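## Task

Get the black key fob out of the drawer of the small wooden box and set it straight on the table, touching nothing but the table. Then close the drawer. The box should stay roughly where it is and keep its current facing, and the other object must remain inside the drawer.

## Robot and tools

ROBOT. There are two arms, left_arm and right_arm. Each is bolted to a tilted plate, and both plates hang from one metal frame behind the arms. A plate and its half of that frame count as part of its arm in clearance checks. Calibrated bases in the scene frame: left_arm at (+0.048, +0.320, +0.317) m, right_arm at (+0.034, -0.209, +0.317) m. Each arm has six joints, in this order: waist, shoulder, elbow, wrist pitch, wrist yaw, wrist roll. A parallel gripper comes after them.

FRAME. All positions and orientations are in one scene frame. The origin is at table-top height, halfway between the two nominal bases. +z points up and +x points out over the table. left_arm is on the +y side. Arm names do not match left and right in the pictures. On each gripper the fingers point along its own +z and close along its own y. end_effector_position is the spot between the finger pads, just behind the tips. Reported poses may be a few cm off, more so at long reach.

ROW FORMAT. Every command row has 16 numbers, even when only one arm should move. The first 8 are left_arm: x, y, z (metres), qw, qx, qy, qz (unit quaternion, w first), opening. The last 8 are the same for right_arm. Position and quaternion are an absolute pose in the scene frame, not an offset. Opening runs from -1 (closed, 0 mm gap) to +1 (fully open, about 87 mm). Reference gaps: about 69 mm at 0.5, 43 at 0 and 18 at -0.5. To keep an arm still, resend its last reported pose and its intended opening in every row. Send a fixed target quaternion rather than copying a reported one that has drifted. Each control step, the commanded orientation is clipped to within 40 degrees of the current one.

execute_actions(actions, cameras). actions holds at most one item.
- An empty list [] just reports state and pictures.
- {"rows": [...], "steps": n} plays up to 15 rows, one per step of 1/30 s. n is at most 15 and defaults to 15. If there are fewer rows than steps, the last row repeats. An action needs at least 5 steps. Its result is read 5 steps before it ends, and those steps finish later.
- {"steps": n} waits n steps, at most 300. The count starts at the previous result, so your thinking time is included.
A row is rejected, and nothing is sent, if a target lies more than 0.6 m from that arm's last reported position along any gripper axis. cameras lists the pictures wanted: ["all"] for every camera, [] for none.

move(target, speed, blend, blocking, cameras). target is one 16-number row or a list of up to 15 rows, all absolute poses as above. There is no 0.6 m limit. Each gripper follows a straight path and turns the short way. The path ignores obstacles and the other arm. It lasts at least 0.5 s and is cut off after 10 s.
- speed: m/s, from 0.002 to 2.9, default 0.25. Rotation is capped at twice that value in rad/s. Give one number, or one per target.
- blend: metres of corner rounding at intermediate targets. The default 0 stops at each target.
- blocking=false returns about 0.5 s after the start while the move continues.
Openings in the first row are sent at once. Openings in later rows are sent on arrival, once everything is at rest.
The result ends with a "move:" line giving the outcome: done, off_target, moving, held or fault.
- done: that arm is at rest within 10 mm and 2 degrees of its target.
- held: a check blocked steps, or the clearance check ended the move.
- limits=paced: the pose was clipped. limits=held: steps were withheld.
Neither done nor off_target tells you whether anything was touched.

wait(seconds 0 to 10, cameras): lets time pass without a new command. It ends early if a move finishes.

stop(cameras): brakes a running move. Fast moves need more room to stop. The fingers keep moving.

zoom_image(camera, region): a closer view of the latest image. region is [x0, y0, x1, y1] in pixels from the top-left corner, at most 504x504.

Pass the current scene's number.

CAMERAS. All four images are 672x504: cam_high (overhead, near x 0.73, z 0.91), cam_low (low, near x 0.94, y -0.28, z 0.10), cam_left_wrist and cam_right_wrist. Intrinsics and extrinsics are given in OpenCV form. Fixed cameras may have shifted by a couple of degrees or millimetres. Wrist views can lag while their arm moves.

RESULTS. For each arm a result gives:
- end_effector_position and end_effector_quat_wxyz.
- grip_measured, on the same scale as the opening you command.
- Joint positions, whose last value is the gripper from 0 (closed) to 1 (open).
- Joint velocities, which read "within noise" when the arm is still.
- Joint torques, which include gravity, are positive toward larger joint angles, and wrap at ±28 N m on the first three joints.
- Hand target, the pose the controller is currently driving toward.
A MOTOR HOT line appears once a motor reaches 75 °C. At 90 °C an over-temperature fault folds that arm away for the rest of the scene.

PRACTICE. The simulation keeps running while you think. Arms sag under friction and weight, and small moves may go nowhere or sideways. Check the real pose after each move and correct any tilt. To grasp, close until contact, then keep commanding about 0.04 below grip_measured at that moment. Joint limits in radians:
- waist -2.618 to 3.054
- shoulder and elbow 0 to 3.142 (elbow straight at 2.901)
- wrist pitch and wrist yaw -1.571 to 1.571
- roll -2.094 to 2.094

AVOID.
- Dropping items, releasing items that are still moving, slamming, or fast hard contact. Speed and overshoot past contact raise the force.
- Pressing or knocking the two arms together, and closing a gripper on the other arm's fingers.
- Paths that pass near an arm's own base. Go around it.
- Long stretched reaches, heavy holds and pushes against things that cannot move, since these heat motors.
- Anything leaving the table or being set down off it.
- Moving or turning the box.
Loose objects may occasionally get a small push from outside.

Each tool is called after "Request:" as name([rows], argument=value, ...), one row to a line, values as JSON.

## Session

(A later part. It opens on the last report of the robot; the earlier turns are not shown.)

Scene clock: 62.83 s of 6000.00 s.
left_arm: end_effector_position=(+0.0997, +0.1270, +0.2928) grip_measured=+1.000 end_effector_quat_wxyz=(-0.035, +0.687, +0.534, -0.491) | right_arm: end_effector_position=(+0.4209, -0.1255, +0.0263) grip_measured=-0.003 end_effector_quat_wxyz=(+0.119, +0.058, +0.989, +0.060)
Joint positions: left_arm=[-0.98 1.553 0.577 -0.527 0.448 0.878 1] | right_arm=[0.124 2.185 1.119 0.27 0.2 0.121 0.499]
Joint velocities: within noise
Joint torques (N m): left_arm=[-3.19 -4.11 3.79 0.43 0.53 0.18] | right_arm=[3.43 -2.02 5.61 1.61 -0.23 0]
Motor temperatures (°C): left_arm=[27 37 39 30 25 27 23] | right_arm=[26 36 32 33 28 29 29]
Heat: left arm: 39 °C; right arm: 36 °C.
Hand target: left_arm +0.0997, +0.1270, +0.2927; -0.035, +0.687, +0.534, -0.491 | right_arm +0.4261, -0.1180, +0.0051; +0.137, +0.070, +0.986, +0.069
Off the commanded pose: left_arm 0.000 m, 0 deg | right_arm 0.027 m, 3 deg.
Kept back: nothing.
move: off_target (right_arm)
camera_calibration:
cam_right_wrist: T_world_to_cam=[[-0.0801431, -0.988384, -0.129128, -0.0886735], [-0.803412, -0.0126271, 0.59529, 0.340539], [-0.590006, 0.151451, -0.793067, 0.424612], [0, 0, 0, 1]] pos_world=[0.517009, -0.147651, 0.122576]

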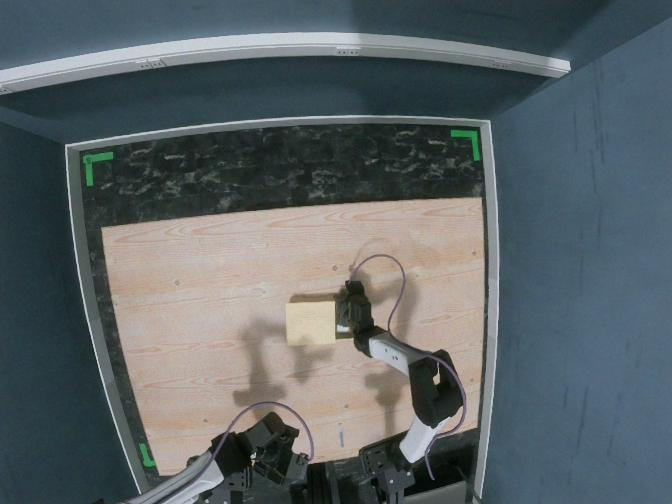

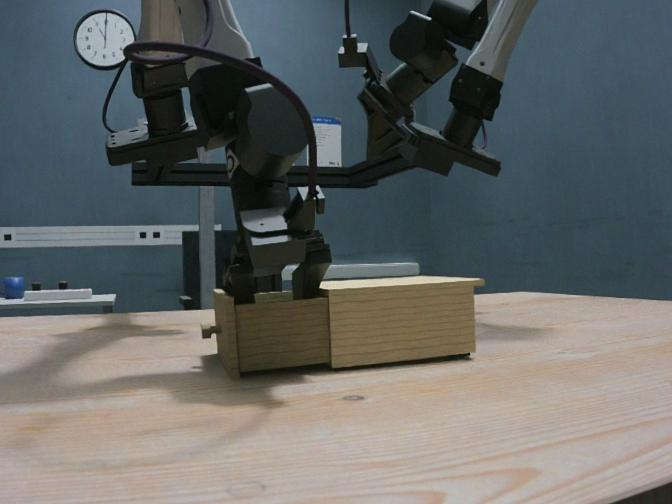

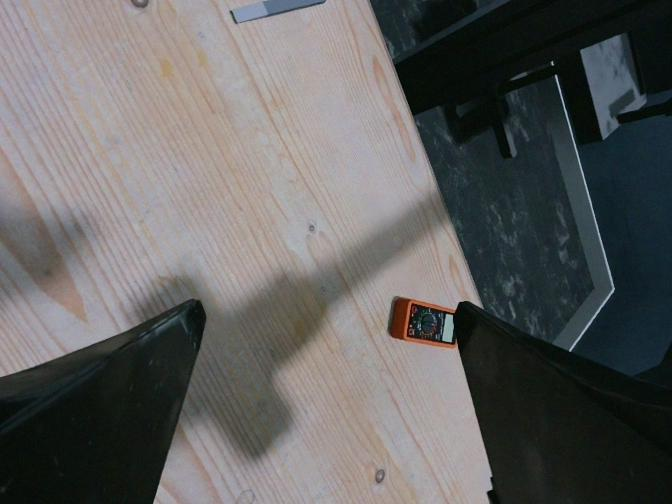

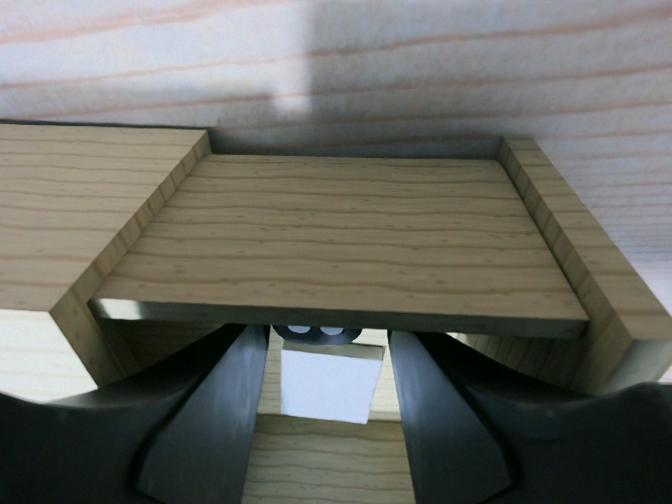

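Request:
move([
  [0.0997, 0.1270, 0.2928, -0.035, 0.687, 0.534, -0.491, 1.0, 0.428, -0.1190, 0.052, 0.1412, 0.0770, 0.9801, 0.1167, 0.0],
  [0.0997, 0.1270, 0.2928, -0.035, 0.687, 0.534, -0.491, 1.0, 0.429, -0.1190, 0.010, 0.1412, 0.0770, 0.9801, 0.1167, 0.0],
], speed=0.12)

Request:
zoom_image(camera="cam_right_wrist", region=[180, 150, 480, 400])

Scene clock: 66.10 s of 6000.00 s.
left_arm: end_effector_position=(+0.0997, +0.1270, +0.2928) grip_measured=+1.000 end_effector_quat_wxyz=(-0.035, +0.687, +0.534, -0.491) | right_arm: end_effector_position=(+0.4226, -0.1203, +0.0293) grip_measured=-0.001 end_effector_quat_wxyz=(+0.126, +0.070, +0.983, +0.112)
Joint positions: left_arm=[-0.98 1.553 0.577 -0.527 0.448 0.878 1] | right_arm=[0.091 2.17 1.09 0.311 0.077 0.13 0.5]
Joint velocities: within noise
Joint torques (N m): left_arm=[-3.25 -4.04 3.77 0.44 0.53 0.18] | right_arm=[2.35 -3.3 5.14 1.41 -0.28 -0.17]
Motor temperatures (°C): left_arm=[27 37 39 30 25 27 23] | right_arm=[26 36 32 33 28 29 29]
Heat: left arm: 39 °C; right arm: 36 °C.
Hand target: left_arm +0.0997, +0.1270, +0.2927; -0.035, +0.687, +0.534, -0.491 | right_arm +0.4278, -0.1197, +0.0118; +0.141, +0.077, +0.980, +0.116
Off the commanded pose: left_arm 0.000 m, 0 deg | right_arm 0.020 m, 2 deg.
Kept back: nothing.
move: off_target (right_arm)
camera_calibration:
cam_right_wrist: T_world_to_cam=[[-0.0887512, -0.968168, -0.234038, -0.0738632], [-0.816188, -0.0639918, 0.574232, 0.339999], [-0.57093, 0.241983, -0.784527, 0.429886], [0, 0, 0, 1]] pos_world=[0.516382, -0.15378, 0.124732]

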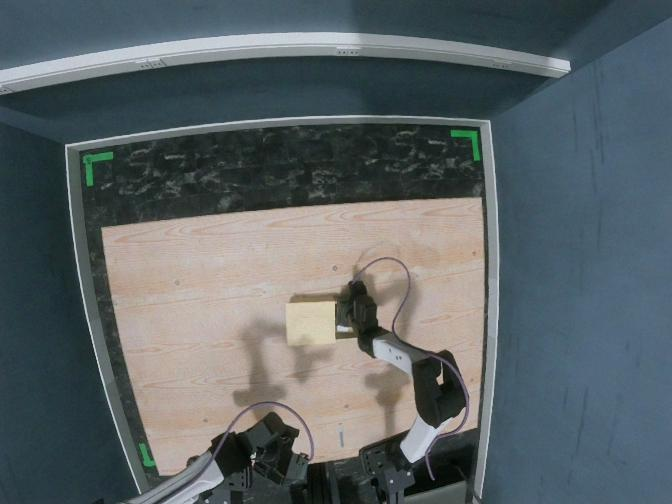

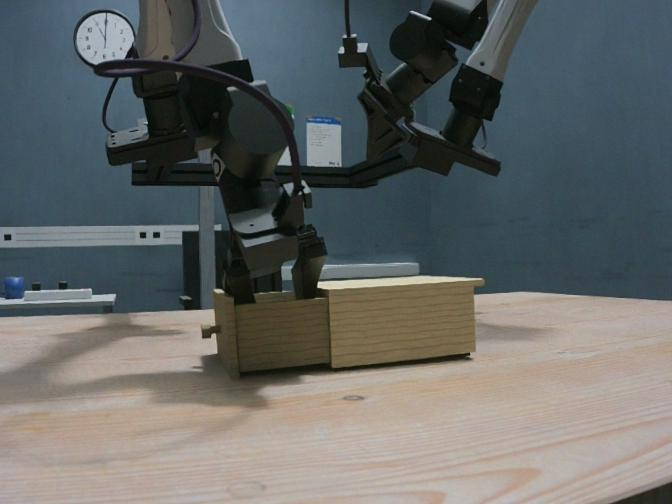

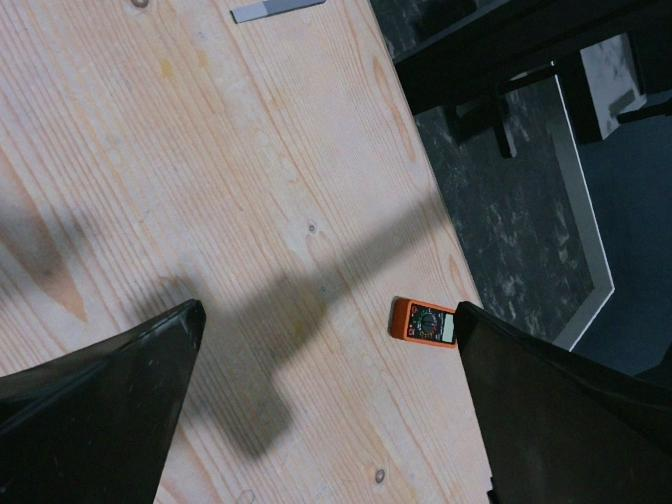

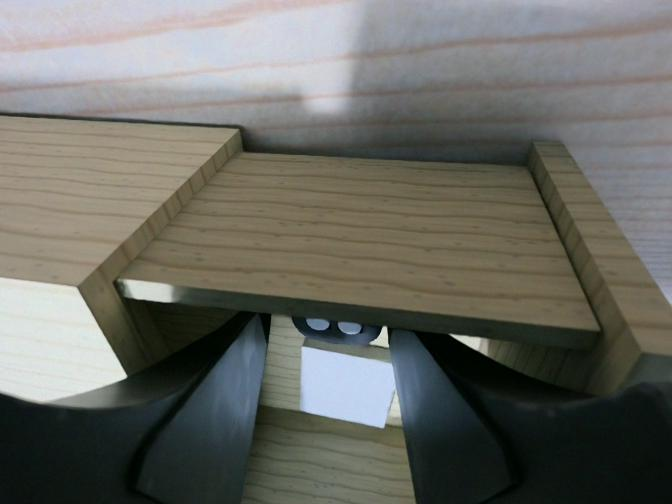

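Scaled by 1.680 from the camera's 672x504 image, which has a finer 960x720 frame.

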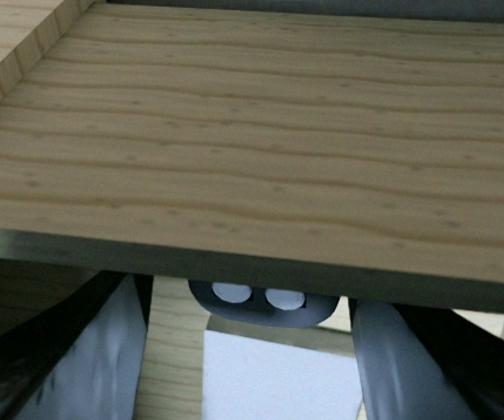

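Request:
move([
  [0.0997,0.1270,0.2928,-0.035,0.687,0.534,-0.491,1.0,0.429,-0.124,0.003,0.1412,0.0770,0.9801,0.1120,0.0],
], speed=0.06, cameras=["cam_right_wrist","cam_high"])

Scene clock: 70.37 s of 6000.00 s.
left_arm: end_effector_position=(+0.0997, +0.1270, +0.2928) grip_measured=+1.000 end_effector_quat_wxyz=(-0.035, +0.687, +0.534, -0.491) | right_arm: end_effector_position=(+0.4224, -0.1203, +0.0287) grip_measured=-0.001 end_effector_quat_wxyz=(+0.123, +0.069, +0.984, +0.112)
Joint positions: left_arm=[-0.98 1.553 0.577 -0.527 0.448 0.878 1] | right_arm=[0.09 2.173 1.098 0.3 0.076 0.129 0.5]
Joint velocities: within noise
Joint torques (N m): left_arm=[-3.19 -4.08 3.75 0.42 0.53 0.18] | right_arm=[1.2 -2.13 5.11 1.56 -0.28 -0.26]
Motor temperatures (°C): left_arm=[27 37 39 30 25 27 23] | right_arm=[26 36 32 33 28 29 29]
Heat: left arm: 39 °C; right arm: 36 °C.
Hand target: left_arm +0.0997, +0.1270, +0.2927; -0.035, +0.687, +0.534, -0.491 | right_arm +0.4272, -0.1249, +0.0059; +0.140, +0.077, +0.981, +0.111
Off the commanded pose: left_arm 0.000 m, 0 deg | right_arm 0.027 m, 2 deg.
Kept back: nothing.
move: off_target (right_arm)
camera_calibration:
cam_right_wrist: T_world_to_cam=[[-0.0884401, -0.968249, -0.233822, -0.0741457], [-0.812215, -0.065788, 0.579637, 0.33828], [-0.576615, 0.241177, -0.780608, 0.431423], [0, 0, 0, 1]] pos_world=[0.516964, -0.153586, 0.123356]
Images, in order (width x height): cam_high 672x504, cam_right_wrist 672x504.

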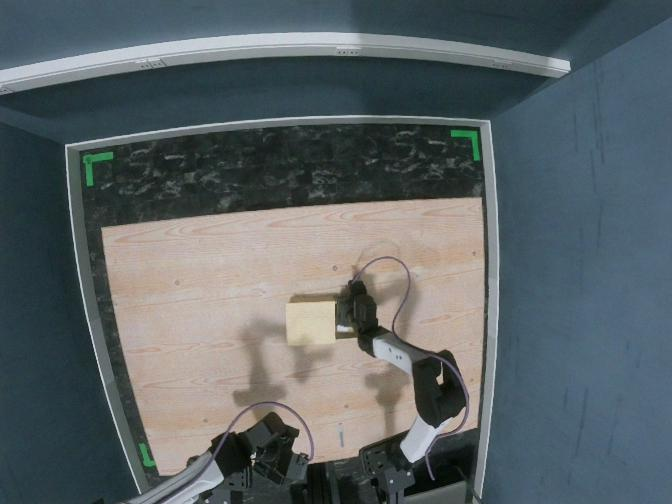

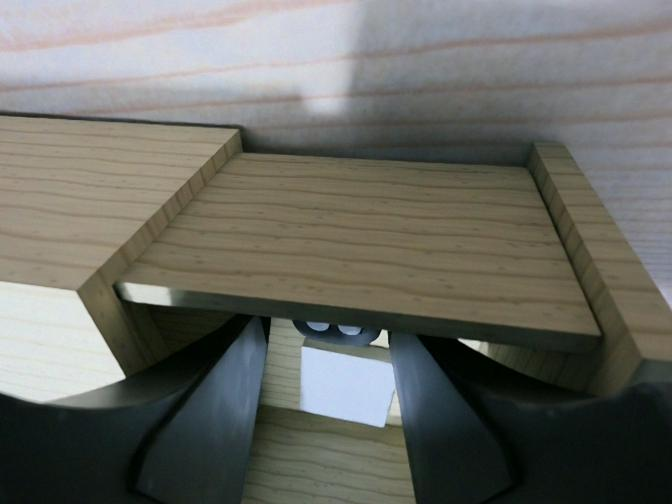

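Request:
move([
  [0.0997,0.1270,0.2928,-0.035,0.687,0.534,-0.491,1.0,0.430,-0.131,0.004,0.1408,0.0745,0.9822,0.0970,0.0],
], speed=0.06, cameras=["cam_right_wrist"])

Scene clock: 72.00 s of 6000.00 s.
left_arm: end_effector_position=(+0.0997, +0.1270, +0.2928) grip_measured=+1.000 end_effector_quat_wxyz=(-0.035, +0.687, +0.534, -0.491) | right_arm: end_effector_position=(+0.4224, -0.1207, +0.0287) grip_measured=-0.001 end_effector_quat_wxyz=(+0.121, +0.068, +0.984, +0.111)
Joint positions: left_arm=[-0.98 1.553 0.577 -0.527 0.448 0.878 1] | right_arm=[0.09 2.173 1.102 0.292 0.076 0.126 0.5]
Joint velocities: within noise
Joint torques (N m): left_arm=[-3.19 -4.1 3.79 0.43 0.53 0.18] | right_arm=[0.96 -2.89 5.15 1.45 -0.01 -0.34]
Motor temperatures (°C): left_arm=[27 37 39 30 25 27 23] | right_arm=[26 36 32 33 28 29 29]
Heat: left arm: 39 °C; right arm: 36 °C.
Hand target: left_arm +0.0997, +0.1270, +0.2927; -0.035, +0.687, +0.534, -0.491 | right_arm +0.4282, -0.1320, +0.0068; +0.140, +0.075, +0.983, +0.096
Off the commanded pose: left_arm 0.000 m, 0 deg | right_arm 0.028 m, 3 deg.
Kept back: nothing.
move: off_target (right_arm)
camera_calibration:
cam_right_wrist: T_world_to_cam=[[-0.0857379, -0.968906, -0.232097, -0.0758094], [-0.810174, -0.0677855, 0.582257, 0.337083], [-0.579886, 0.237961, -0.779171, 0.432419], [0, 0, 0, 1]] pos_world=[0.51735, -0.153501, 0.123064]
Images, in order (width x height): cam_right_wrist 672x504.

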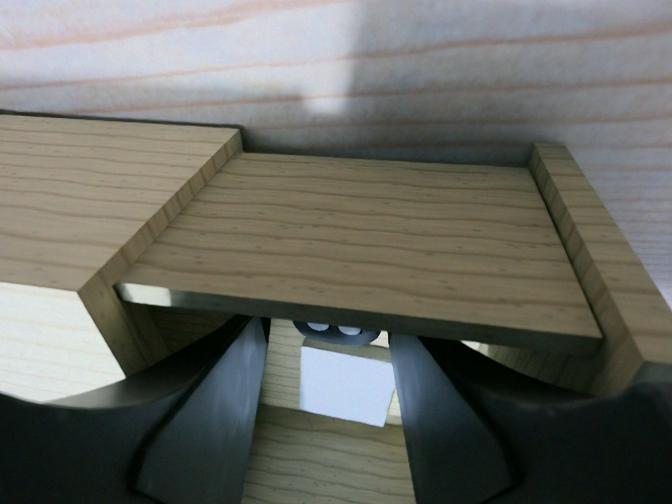

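Request:
move([
  [0.0997,0.1270,0.2928,-0.035,0.687,0.534,-0.491,1.0,0.430,-0.131,0.003,0.1408,0.0745,0.9822,0.0970,-0.08],
  [0.0997,0.1270,0.2928,-0.035,0.687,0.534,-0.491,1.0,0.430,-0.131,-0.004,0.1408,0.0745,0.9822,0.0970,-0.08],
], speed=0.06, cameras=["cam_right_wrist"])

Scene clock: 74.17 s of 6000.00 s.
left_arm: end_effector_position=(+0.0997, +0.1270, +0.2928) grip_measured=+1.000 end_effector_quat_wxyz=(-0.035, +0.687, +0.534, -0.491) | right_arm: end_effector_position=(+0.4222, -0.1224, +0.0274) grip_measured=-0.080 end_effector_quat_wxyz=(+0.117, +0.067, +0.985, +0.107)
Joint positions: left_arm=[-0.98 1.553 0.577 -0.527 0.448 0.878 1] | right_arm=[0.088 2.177 1.113 0.275 0.082 0.125 0.46]
Joint velocities: within noise
Joint torques (N m): left_arm=[-3.23 -4.1 3.74 0.42 0.53 0.17] | right_arm=[0.62 -1.48 5.35 1.7 -0.08 -0.4]
Motor temperatures (°C): left_arm=[27 37 39 29 25 27 23] | right_arm=[26 35 32 33 28 29 29]
Heat: left arm: 39 °C; right arm: 35 °C.
Hand target: left_arm +0.0997, +0.1270, +0.2927; -0.035, +0.687, +0.534, -0.491 | right_arm +0.4272, -0.1324, +0.0003; +0.138, +0.074, +0.983, +0.096
Off the commanded pose: left_arm 0.000 m, 0 deg | right_arm 0.034 m, 3 deg.
Kept back: nothing.
move: off_target (right_arm)
camera_calibration:
cam_right_wrist: T_world_to_cam=[[-0.0869069, -0.970636, -0.224304, -0.0777721], [-0.804563, -0.0643904, 0.590366, 0.335376], [-0.587474, 0.231774, -0.775342, 0.434157], [0, 0, 0, 1]] pos_world=[0.518128, -0.15452, 0.121181]
Images, in order (width x height): cam_right_wrist 672x504.

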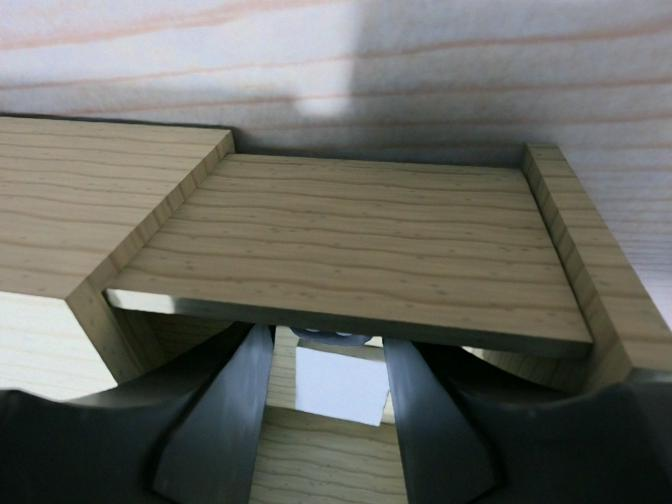

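Request:
move([
  [0.0997,0.1270,0.2928,-0.035,0.687,0.534,-0.491,1.0,0.426,-0.131,0.008,0.2126,0.0810,0.9696,0.0894,-0.08],
  [0.0997,0.1270,0.2928,-0.035,0.687,0.534,-0.491,1.0,0.426,-0.131,-0.002,0.2126,0.0810,0.9696,0.0894,-0.08],
], speed=0.08, cameras=["cam_right_wrist"])

Scene clock: 76.60 s of 6000.00 s.
left_arm: end_effector_position=(+0.0997, +0.1270, +0.2928) grip_measured=+1.000 end_effector_quat_wxyz=(-0.035, +0.687, +0.534, -0.491) | right_arm: end_effector_position=(+0.4213, -0.1226, +0.0274) grip_measured=-0.080 end_effector_quat_wxyz=(+0.190, +0.076, +0.973, +0.103)
Joint positions: left_arm=[-0.98 1.553 0.577 -0.527 0.448 0.878 1] | right_arm=[0.096 2.181 0.963 0.577 0.105 0.118 0.46]
Joint velocities: within noise
Joint torques (N m): left_arm=[-3.22 -4.11 3.79 0.44 0.54 0.17] | right_arm=[0.94 -0.18 4.74 1.95 -0.11 -0.39]
Motor temperatures (°C): left_arm=[27 37 39 29 25 27 23] | right_arm=[26 35 32 34 28 29 29]
Heat: left arm: 39 °C; right arm: 35 °C.
Hand target: left_arm +0.0997, +0.1270, +0.2927; -0.035, +0.687, +0.534, -0.491 | right_arm +0.4232, -0.1321, +0.0019; +0.209, +0.081, +0.971, +0.089
Off the commanded pose: left_arm 0.000 m, 0 deg | right_arm 0.031 m, 3 deg.
Kept back: nothing.
move: off_target (right_arm)
camera_calibration:
cam_right_wrist: T_world_to_cam=[[-0.088901, -0.97066, -0.223418, -0.0772455], [-0.882734, -0.0271229, 0.469089, 0.375367], [-0.461386, 0.238921, -0.854423, 0.383534], [0, 0, 0, 1]] pos_world=[0.50144, -0.156433, 0.134362]
Images, in order (width x height): cam_right_wrist 672x504.

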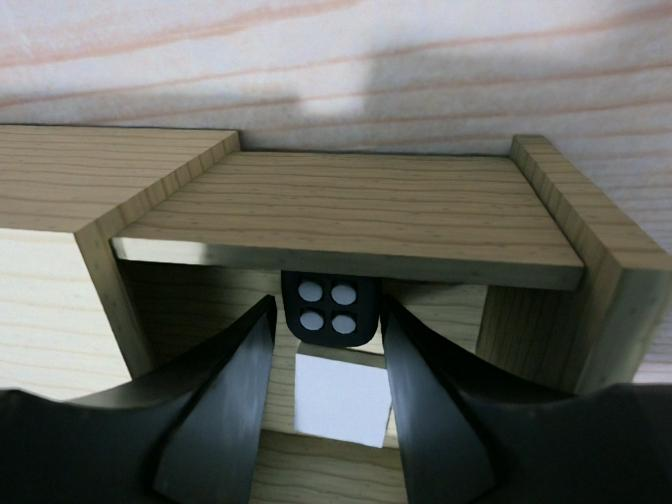

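Request:
move([
  [0.0997,0.1270,0.2928,-0.035,0.687,0.534,-0.491,1.0,0.426,-0.131,-0.002,0.2126,0.0810,0.9696,0.0894,-0.125],
  [0.0997,0.1270,0.2928,-0.035,0.687,0.534,-0.491,1.0,0.426,-0.131,-0.006,0.2126,0.0810,0.9696,0.0894,-0.125],
], speed=0.08, cameras=["cam_right_wrist"])

Scene clock: 78.63 s of 6000.00 s.
left_arm: end_effector_position=(+0.0997, +0.1270, +0.2928) grip_measured=+1.000 end_effector_quat_wxyz=(-0.035, +0.687, +0.534, -0.491) | right_arm: end_effector_position=(+0.4194, -0.1235, +0.0256) grip_measured=-0.125 end_effector_quat_wxyz=(+0.193, +0.074, +0.974, +0.099)
Joint positions: left_arm=[-0.98 1.553 0.577 -0.527 0.448 0.878 1] | right_arm=[0.097 2.187 0.954 0.597 0.113 0.112 0.437]
Joint velocities: within noise
Joint torques (N m): left_arm=[-3.19 -4.05 3.73 0.43 0.53 0.17] | right_arm=[0.54 0.32 6.17 1.89 -0.15 -0.32]
Motor temperatures (°C): left_arm=[27 37 39 29 25 27 23] | right_arm=[26 35 32 34 28 29 29]
Heat: left arm: 39 °C; right arm: 35 °C.
Hand target: left_arm +0.0997, +0.1270, +0.2927; -0.035, +0.687, +0.534, -0.491 | right_arm +0.4227, -0.1323, -0.0017; +0.210, +0.081, +0.970, +0.089
Off the commanded pose: left_arm 0.000 m, 0 deg | right_arm 0.033 m, 3 deg.
Kept back: nothing.
move: off_target (right_arm)
camera_calibration:
cam_right_wrist: T_world_to_cam=[[-0.0860563, -0.972831, -0.214928, -0.0803176], [-0.88519, -0.0243386, 0.464592, 0.376012], [-0.4572, 0.230233, -0.859046, 0.37865], [0, 0, 0, 1]] pos_world=[0.499049, -0.156162, 0.133323]
Images, in order (width x height): cam_right_wrist 672x504.

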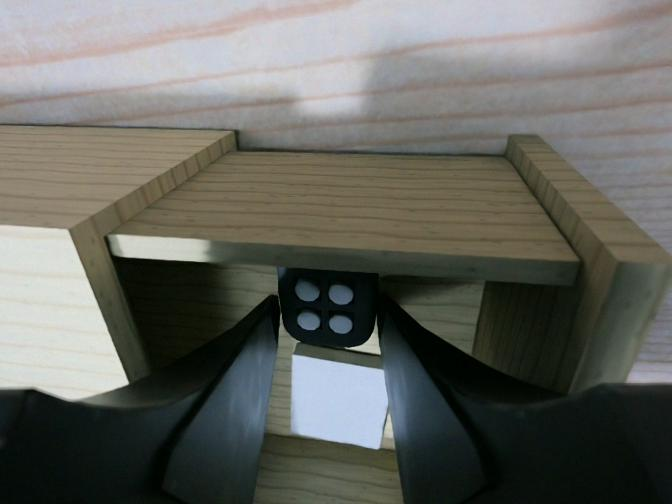

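Request:
move([
  [0.0997,0.1270,0.2928,-0.035,0.687,0.534,-0.491,1.0,0.426,-0.130,-0.006,0.2126,0.0810,0.9696,0.0894,-0.24],
], speed=0.08, cameras=["cam_right_wrist"])

Scene clock: 79.57 s of 6000.00 s.
left_arm: end_effector_position=(+0.0997, +0.1270, +0.2928) grip_measured=+1.000 end_effector_quat_wxyz=(-0.035, +0.687, +0.534, -0.491) | right_arm: end_effector_position=(+0.4197, -0.1245, +0.0254) grip_measured=-0.183 end_effector_quat_wxyz=(+0.193, +0.073, +0.974, +0.096)
Joint positions: left_arm=[-0.98 1.553 0.577 -0.527 0.448 0.878 1] | right_arm=[0.097 2.188 0.954 0.599 0.118 0.11 0.408]
Joint velocities: within noise
Joint torques (N m): left_arm=[-3.21 -4.1 3.75 0.43 0.53 0.18] | right_arm=[0.62 0.49 6.26 1.88 -0.18 -0.3]
Motor temperatures (°C): left_arm=[27 37 39 29 25 27 23] | right_arm=[26 35 32 34 28 29 29]
Heat: left arm: 39 °C; right arm: 35 °C.
Hand target: left_arm +0.0997, +0.1270, +0.2927; -0.035, +0.687, +0.534, -0.491 | right_arm +0.4228, -0.1313, -0.0017; +0.210, +0.081, +0.970, +0.089
Off the commanded pose: left_arm 0.000 m, 0 deg | right_arm 0.033 m, 3 deg.
Kept back: nothing.
move: off_target (right_arm)
camera_calibration:
cam_right_wrist: T_world_to_cam=[[-0.0859897, -0.973948, -0.209836, -0.08158], [-0.88587, -0.021632, 0.46343, 0.376974], [-0.455895, 0.225737, -0.860931, 0.37776], [0, 0, 0, 1]] pos_world=[0.499154, -0.156575, 0.133406]
Images, in order (width x height): cam_right_wrist 672x504.

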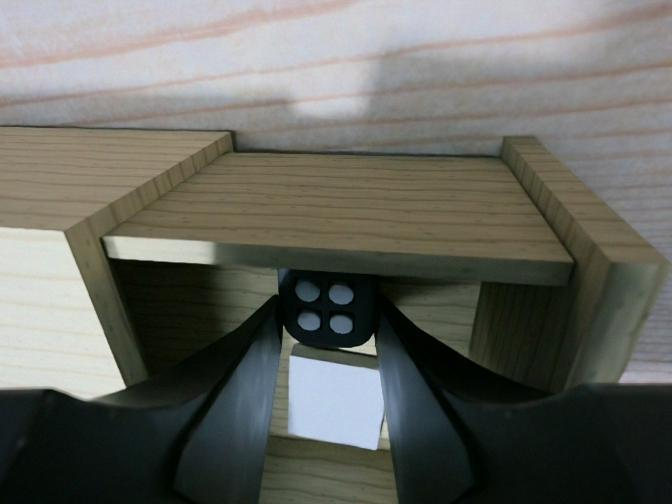

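Request:
move([
  [0.0997,0.1270,0.2928,-0.035,0.687,0.534,-0.491,1.0,0.422,-0.126,0.048,0.2126,0.0810,0.9696,0.0894,-0.30],
], speed=0.06, cameras=["cam_right_wrist"])

Scene clock: 81.10 s of 6000.00 s.
left_arm: end_effector_position=(+0.0997, +0.1270, +0.2928) grip_measured=+1.000 end_effector_quat_wxyz=(-0.035, +0.687, +0.534, -0.491) | right_arm: end_effector_position=(+0.4083, -0.1249, +0.0336) grip_measured=-0.183 end_effector_quat_wxyz=(+0.195, +0.076, +0.974, +0.092)
Joint positions: left_arm=[-0.98 1.553 0.577 -0.527 0.448 0.878 1] | right_arm=[0.107 2.155 0.889 0.634 0.135 0.119 0.408]
Joint velocities: within noise
Joint torques (N m): left_arm=[-3.22 -4.07 3.82 0.42 0.53 0.18] | right_arm=[4.57 -11.37 0.99 0.85 0.06 -0.11]
Motor temperatures (°C): left_arm=[27 37 39 29 25 27 23] | right_arm=[26 35 32 34 28 29 29]
Heat: left arm: 39 °C; right arm: 35 °C.
Hand target: left_arm +0.0997, +0.1270, +0.2927; -0.035, +0.687, +0.534, -0.491 | right_arm +0.4220, -0.1258, +0.0475; +0.213, +0.081, +0.970, +0.090
Off the commanded pose: left_arm 0.000 m, 0 deg | right_arm 0.020 m, 2 deg.
Kept back: nothing.
move: off_target (right_arm)
camera_calibration:
cam_right_wrist: T_world_to_cam=[[-0.091968, -0.974742, -0.203521, -0.0792098], [-0.886701, -0.0128364, 0.462165, 0.364566], [-0.453104, 0.222967, -0.863124, 0.378273], [0, 0, 0, 1]] pos_world=[0.487373, -0.156872, 0.141886]
Images, in order (width x height): cam_right_wrist 672x504.

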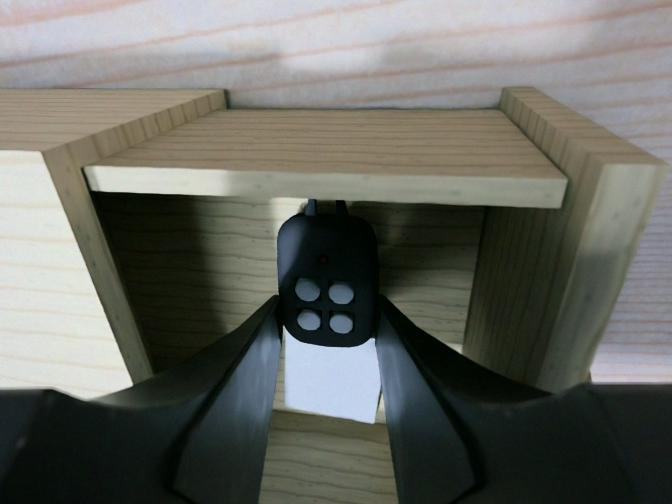

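Request:
move([
  [0.0997,0.1270,0.2928,-0.035,0.687,0.534,-0.491,1.0,0.420,-0.132,0.130,0.2126,0.0810,0.9696,0.0894,-0.32],
  [0.0997,0.1270,0.2928,-0.035,0.687,0.534,-0.491,1.0,0.415,-0.300,0.130,0.2126,0.0810,0.9696,0.0894,-0.32],
  [0.0997,0.1270,0.2928,-0.035,0.687,0.534,-0.491,1.0,0.415,-0.303,0.030,0.2126,0.0810,0.9696,0.0894,-0.32],
], speed=[0.12,0.2,0.14], blend=[0.02,0.03,0], cameras=["cam_right_wrist","cam_high","cam_low"])

Scene clock: 85.27 s of 6000.00 s.
left_arm: end_effector_position=(+0.0997, +0.1270, +0.2928) grip_measured=+1.000 end_effector_quat_wxyz=(-0.035, +0.687, +0.534, -0.491) | right_arm: end_effector_position=(+0.4101, -0.2993, +0.0332) grip_measured=-0.183 end_effector_quat_wxyz=(+0.202, +0.085, +0.972, +0.090)
Joint positions: left_arm=[-0.98 1.553 0.577 -0.527 0.448 0.878 1] | right_arm=[-0.367 2.047 0.935 0.481 -0.243 -0.143 0.408]
Joint velocities: within noise
Joint torques (N m): left_arm=[-3.22 -4.07 3.77 0.42 0.53 0.18] | right_arm=[-0.12 -6.86 3.19 1.06 -0.29 -0.26]
Motor temperatures (°C): left_arm=[27 37 39 29 25 27 23] | right_arm=[26 36 32 33 28 29 29]
Heat: left arm: 39 °C; right arm: 36 °C.
Hand target: left_arm +0.0997, +0.1270, +0.2927; -0.035, +0.687, +0.534, -0.491 | right_arm +0.4149, -0.3030, +0.0302; +0.212, +0.081, +0.970, +0.089
Off the commanded pose: left_arm 0.000 m, 0 deg | right_arm 0.007 m, 1 deg.
Kept back: nothing.
move: done
camera_calibration:
cam_right_wrist: T_world_to_cam=[[-0.110292, -0.97304, -0.202557, -0.241031], [-0.892273, 0.0071611, 0.45144, 0.372796], [-0.437818, 0.230526, -0.869007, 0.413876], [0, 0, 0, 1]] pos_world=[0.487255, -0.332612, 0.142543]
Images, in order (width x height): cam_high 672x504, cam_low 672x504, cam_right_wrist 672x504.

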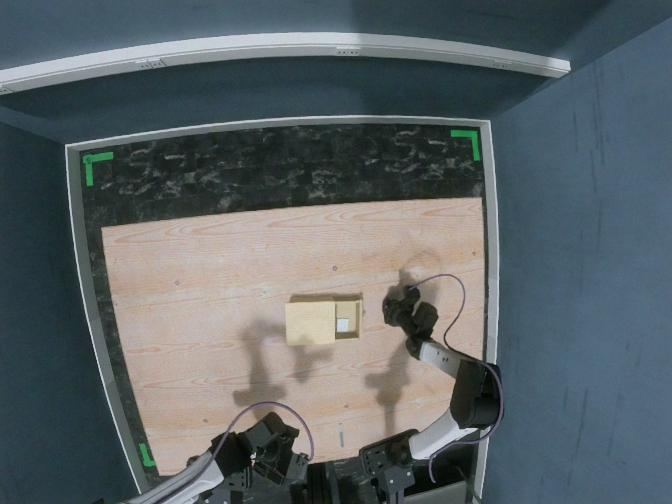

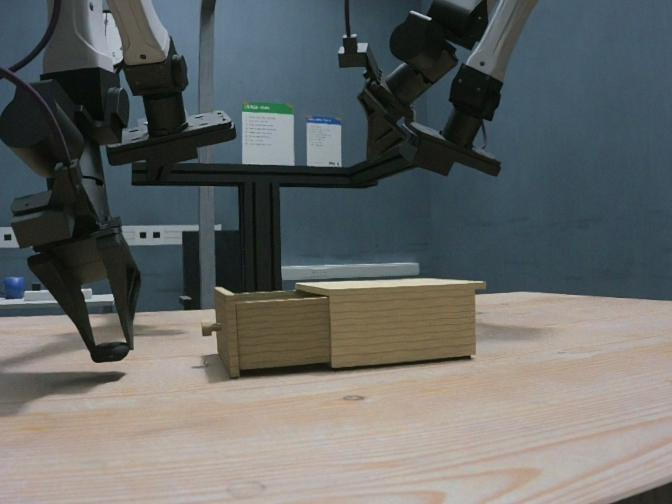

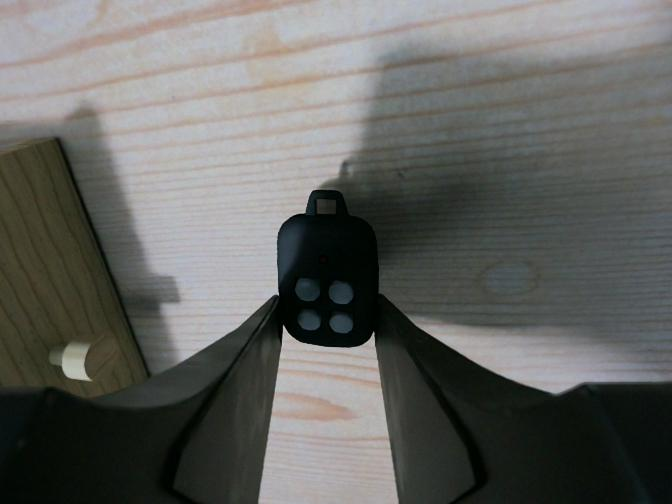

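Request:
move([
  [0.0997,0.1270,0.2928,-0.035,0.687,0.534,-0.491,1.0,0.415,-0.303,0.004,0.2126,0.0810,0.9696,0.0894,-0.32],
], speed=0.06, cameras=["cam_low","cam_right_wrist"])

Scene clock: 86.20 s of 6000.00 s.
left_arm: end_effector_position=(+0.0997, +0.1270, +0.2928) grip_measured=+1.000 end_effector_quat_wxyz=(-0.035, +0.687, +0.534, -0.491) | right_arm: end_effector_position=(+0.4108, -0.2988, +0.0181) grip_measured=-0.183 end_effector_quat_wxyz=(+0.203, +0.085, +0.971, +0.096)
Joint positions: left_arm=[-0.98 1.553 0.577 -0.527 0.448 0.878 1] | right_arm=[-0.373 2.11 0.972 0.507 -0.26 -0.143 0.408]
Joint velocities: within noise
Joint torques (N m): left_arm=[-3.18 -4.03 3.79 0.43 0.54 0.18] | right_arm=[0.13 -4.03 4.7 1.28 -0.15 -0.29]
Motor temperatures (°C): left_arm=[27 37 39 29 25 27 23] | right_arm=[26 36 32 33 28 29 29]
Heat: left arm: 39 °C; right arm: 36 °C.
Hand target: left_arm +0.0997, +0.1270, +0.2927; -0.035, +0.687, +0.534, -0.491 | right_arm +0.4142, -0.3029, +0.0051; +0.212, +0.081, +0.970, +0.089
Off the commanded pose: left_arm 0.000 m, 0 deg | right_arm 0.015 m, 1 deg.
Kept back: nothing.
move: off_target (right_arm)
camera_calibration:
cam_right_wrist: T_world_to_cam=[[-0.107683, -0.970818, -0.214283, -0.24366], [-0.893848, 0.000179789, 0.448369, 0.378849], [-0.435246, 0.239818, -0.867783, 0.402678], [0, 0, 0, 1]] pos_world=[0.487659, -0.333187, 0.127361]
Images, in order (width x height): cam_low 672x504, cam_right_wrist 672x504.

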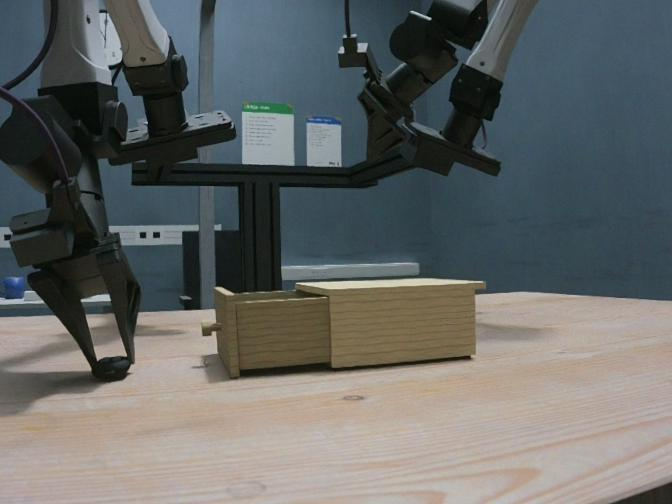

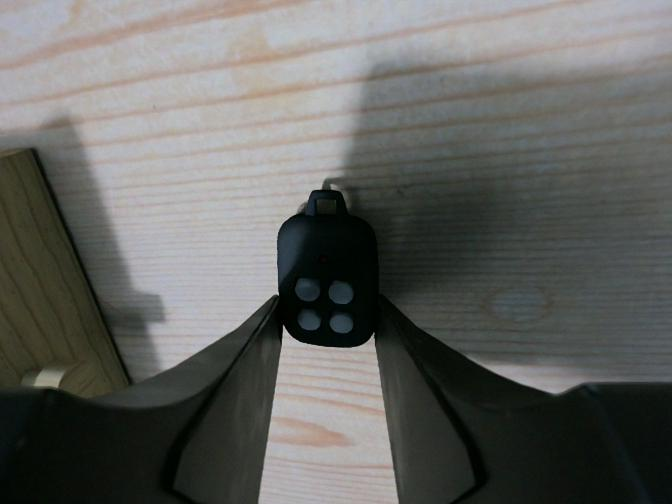

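Request:
move([
  [0.0997,0.1270,0.2928,-0.035,0.687,0.534,-0.491,1.0,0.415,-0.303,-0.006,0.2126,0.0810,0.9696,0.0894,-0.32],
  [0.0997,0.1270,0.2928,-0.035,0.687,0.534,-0.491,1.0,0.415,-0.303,-0.006,0.2126,0.0810,0.9696,0.0894,0.12],
  [0.0997,0.1270,0.2928,-0.035,0.687,0.534,-0.491,1.0,0.413,-0.302,0.075,0.2126,0.0810,0.9696,0.0894,0.12],
  [0.0997,0.1270,0.2928,-0.035,0.687,0.534,-0.491,1.0,0.402,-0.240,0.085,0.2126,0.0810,0.9696,0.0894,-1.0],
], speed=[0.06,0.1,0.12,0.2], blend=[0,0,0.02,0], cameras=["cam_low","cam_right_wrist","cam_high"])

Scene clock: 91.27 s of 6000.00 s.
left_arm: end_effector_position=(+0.0997, +0.1270, +0.2928) grip_measured=+1.000 end_effector_quat_wxyz=(-0.035, +0.687, +0.534, -0.491) | right_arm: end_effector_position=(+0.3845, -0.2334, +0.0728) grip_measured=-0.973 end_effector_quat_wxyz=(+0.183, +0.077, +0.975, +0.098)
Joint positions: left_arm=[-0.98 1.553 0.577 -0.527 0.448 0.878 1] | right_arm=[-0.196 1.878 0.73 0.493 -0.119 -0.057 0.013]
Joint velocities: within noise
Joint torques (N m): left_arm=[-3.19 -4.08 3.75 0.43 0.54 0.18] | right_arm=[1.59 -10.5 1.73 1.01 -0.02 -0.08]
Motor temperatures (°C): left_arm=[27 37 39 29 25 27 23] | right_arm=[26 36 32 33 28 29 29]
Heat: left arm: 39 °C; right arm: 36 °C.
Hand target: left_arm +0.0997, +0.1270, +0.2927; -0.035, +0.687, +0.534, -0.491 | right_arm +0.4018, -0.2400, +0.0848; +0.213, +0.081, +0.970, +0.090
Off the commanded pose: left_arm 0.000 m, 0 deg | right_arm 0.022 m, 4 deg.
Kept back: nothing.
move: off_target (right_arm); target 2's new opening was sent with right_arm's hand 0.024 m and 2 deg from that target; target 4's new opening was sent with right_arm's hand 0.022 m and 4 deg from that target
camera_calibration:
cam_right_wrist: T_world_to_cam=[[-0.0939536, -0.972256, -0.21422, -0.176919], [-0.876169, -0.021428, 0.481527, 0.316494], [-0.472758, 0.232934, -0.849848, 0.434533], [0, 0, 0, 1]] pos_world=[0.466109, -0.266447, 0.178987]
Images, in order (width x height): cam_high 672x504, cam_low 672x504, cam_right_wrist 672x504.

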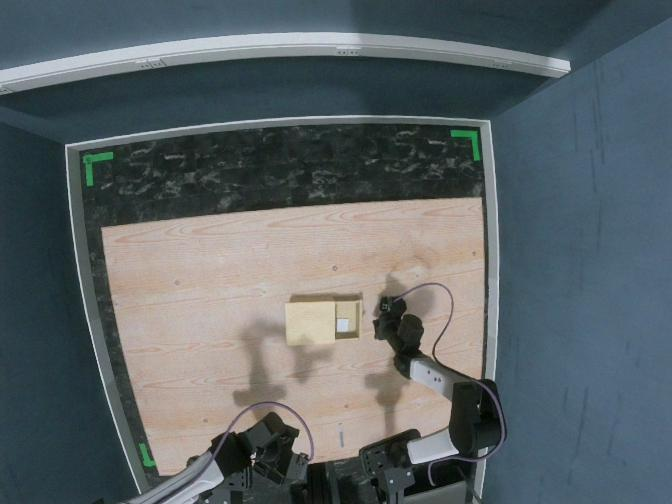

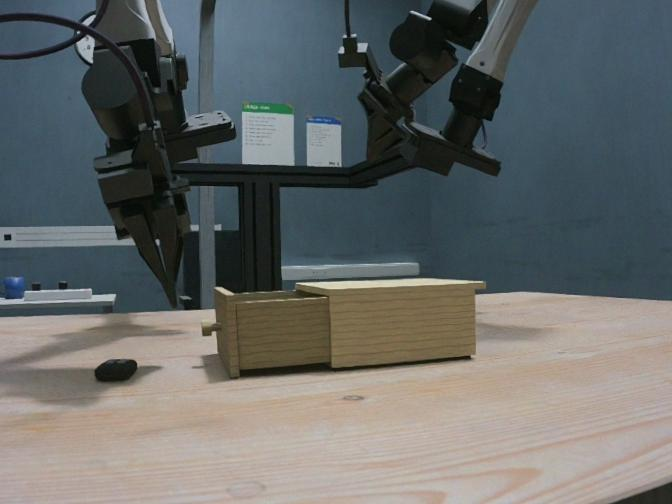

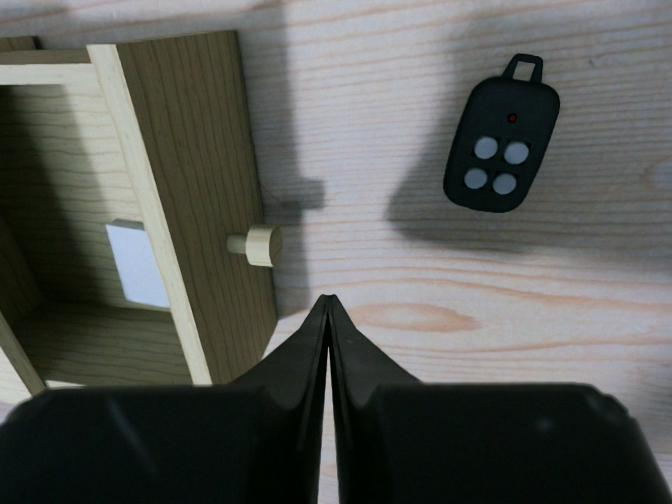

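Request:
move([
  [0.0997,0.1270,0.2928,-0.035,0.687,0.534,-0.491,1.0,0.402,-0.237,0.024,0.2126,0.0810,0.9696,0.0894,-0.97],
  [0.0997,0.1270,0.2928,-0.035,0.687,0.534,-0.491,1.0,0.404,-0.208,0.022,0.2126,0.0810,0.9696,0.0894,-0.97],
  [0.0997,0.1270,0.2928,-0.035,0.687,0.534,-0.491,1.0,0.410,-0.128,0.022,0.2126,0.0810,0.9696,0.0894,-0.97],
  [0.0997,0.1270,0.2928,-0.035,0.687,0.534,-0.491,1.0,0.411,-0.108,0.022,0.2126,0.0810,0.9696,0.0894,-0.97],
], speed=[0.15,0.08,0.08,0.05], blend=[0.01,0.01,0.01,0], cameras=["cam_low","cam_right_wrist","cam_high"])

Scene clock: 94.90 s of 6000.00 s.
left_arm: end_effector_position=(+0.0997, +0.1270, +0.2928) grip_measured=+1.000 end_effector_quat_wxyz=(-0.035, +0.687, +0.534, -0.491) | right_arm: end_effector_position=(+0.4062, -0.1308, +0.0216) grip_measured=-0.971 end_effector_quat_wxyz=(+0.206, +0.081, +0.974, +0.054)
Joint positions: left_arm=[-0.98 1.553 0.577 -0.527 0.448 0.878 1] | right_arm=[0.122 2.209 0.895 0.699 0.224 0.117 0.015]
Joint velocities: within noise
Joint torques (N m): left_arm=[-3.19 -4.1 3.73 0.42 0.53 0.17] | right_arm=[6.09 -6.16 2.78 1.08 -0.53 0.14]
Motor temperatures (°C): left_arm=[27 37 39 29 25 27 23] | right_arm=[26 36 31 33 28 29 29]
Heat: left arm: 39 °C; right arm: 36 °C.
Hand target: left_arm +0.0997, +0.1270, +0.2927; -0.035, +0.687, +0.534, -0.491 | right_arm +0.4104, -0.1084, +0.0231; +0.212, +0.081, +0.970, +0.089
Off the commanded pose: left_arm 0.000 m, 0 deg | right_arm 0.023 m, 4 deg.
Kept back: nothing.
move: off_target (right_arm)
camera_calibration:
cam_right_wrist: T_world_to_cam=[[-0.116135, -0.984446, -0.131828, -0.0805099], [-0.892752, 0.0452894, 0.448267, 0.37857], [-0.435325, 0.169749, -0.884125, 0.354573], [0, 0, 0, 1]] pos_world=[0.482973, -0.156591, 0.133173]
Images, in order (width x height): cam_high 672x504, cam_low 672x504, cam_right_wrist 672x504.

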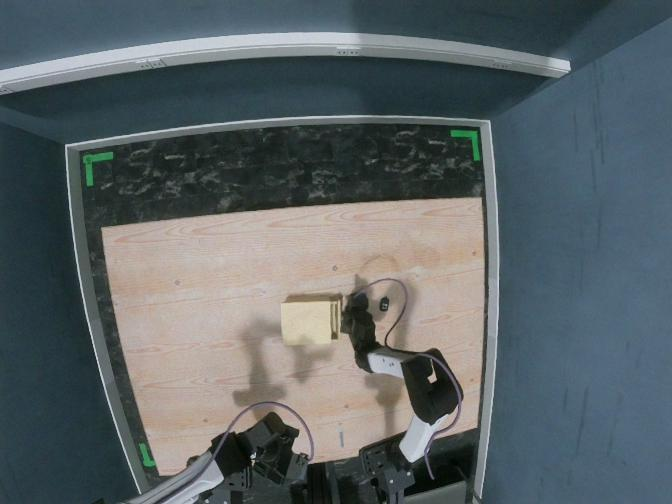

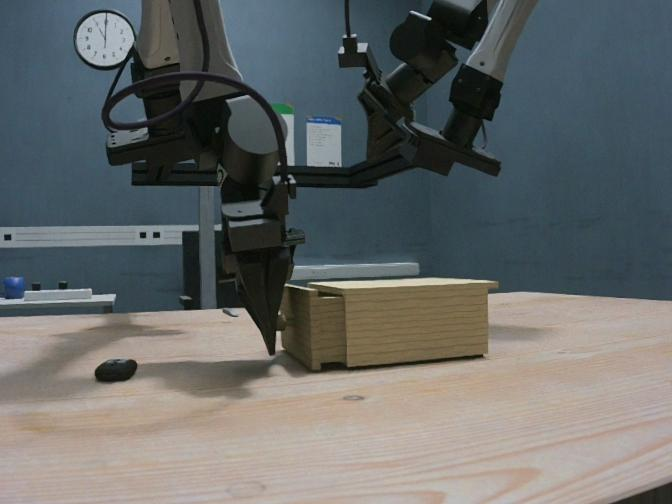

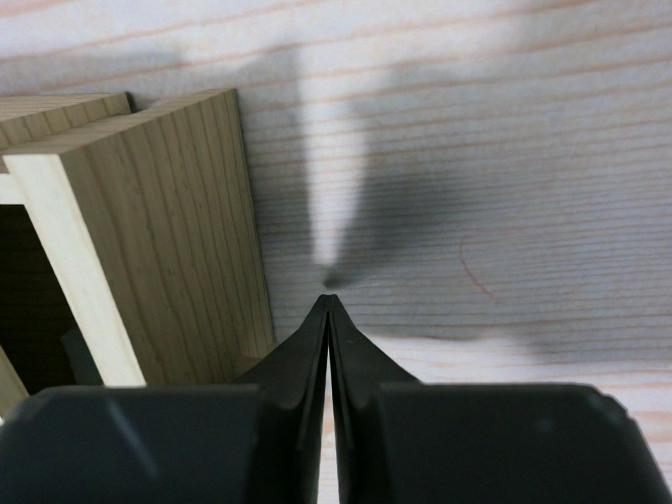

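Request:
zoom_image(camera="cam_high", region=[260, 270, 440, 370])

Scaled by 2.800 from the camera's 672x504 image, which has a finer 960x720 frame.

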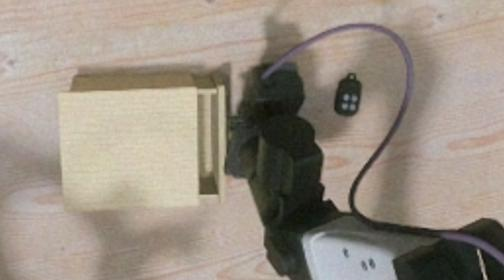

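Request:
move([
  [0.0997,0.1270,0.2928,-0.035,0.687,0.534,-0.491,1.0,0.4125,-0.081,0.024,0.2126,0.0810,0.9696,0.0894,-0.97],
], speed=0.06, cameras=["cam_low","cam_right_wrist","cam_high"])

Request:
zoom_image(camera="cam_high", region=[260, 270, 440, 370])

Scene clock: 97.10 s of 6000.00 s.
left_arm: end_effector_position=(+0.0997, +0.1270, +0.2928) grip_measured=+1.000 end_effector_quat_wxyz=(-0.035, +0.687, +0.534, -0.491) | right_arm: end_effector_position=(+0.4101, -0.1012, +0.0234) grip_measured=-0.971 end_effector_quat_wxyz=(+0.209, +0.081, +0.972, +0.064)
Joint positions: left_arm=[-0.98 1.553 0.577 -0.527 0.448 0.878 1] | right_arm=[0.19 2.238 0.932 0.691 0.261 0.16 0.015]
Joint velocities: within noise
Joint torques (N m): left_arm=[-3.21 -4.12 3.73 0.43 0.53 0.18] | right_arm=[6.78 -6.49 2.93 1.01 -0.32 0.11]
Motor temperatures (°C): left_arm=[27 37 39 29 25 27 23] | right_arm=[26 36 31 33 28 29 29]
Heat: left arm: 39 °C; right arm: 36 °C.
Hand target: left_arm +0.0997, +0.1270, +0.2927; -0.035, +0.687, +0.534, -0.491 | right_arm +0.4120, -0.0814, +0.0248; +0.212, +0.081, +0.970, +0.089
Off the commanded pose: left_arm 0.000 m, 0 deg | right_arm 0.020 m, 3 deg.
Kept back: nothing.
move: off_target (right_arm)
camera_calibration:
cam_right_wrist: T_world_to_cam=[[-0.111377, -0.982106, -0.151868, -0.0518983], [-0.897011, 0.033574, 0.44073, 0.380729], [-0.427745, 0.185315, -0.884699, 0.35127], [0, 0, 0, 1]] pos_world=[0.485991, -0.128847, 0.135088]
Images, in order (width x height): cam_high 672x504, cam_low 672x504, cam_right_wrist 672x504.

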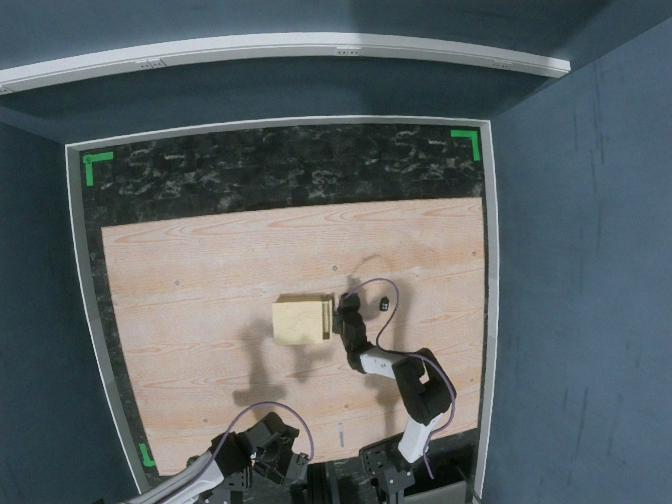

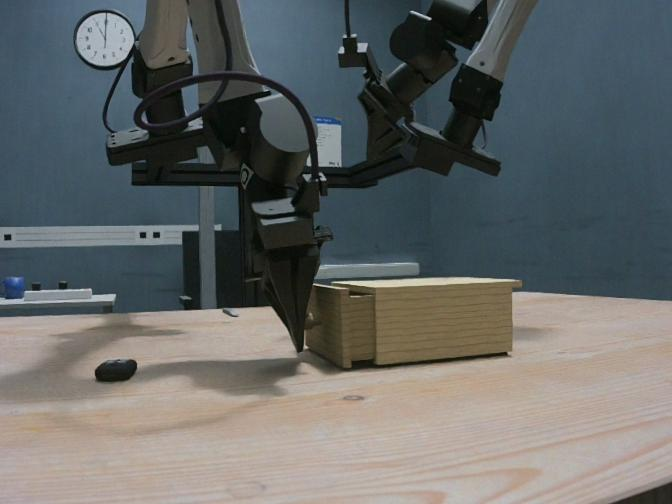

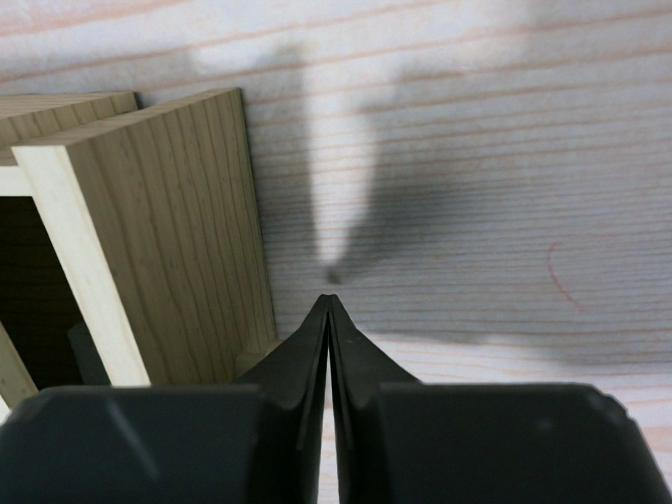

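Scaled by 2.800 from the camera's 672x504 image, which has a finer 960x720 frame.

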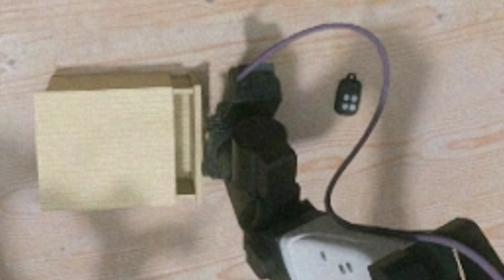

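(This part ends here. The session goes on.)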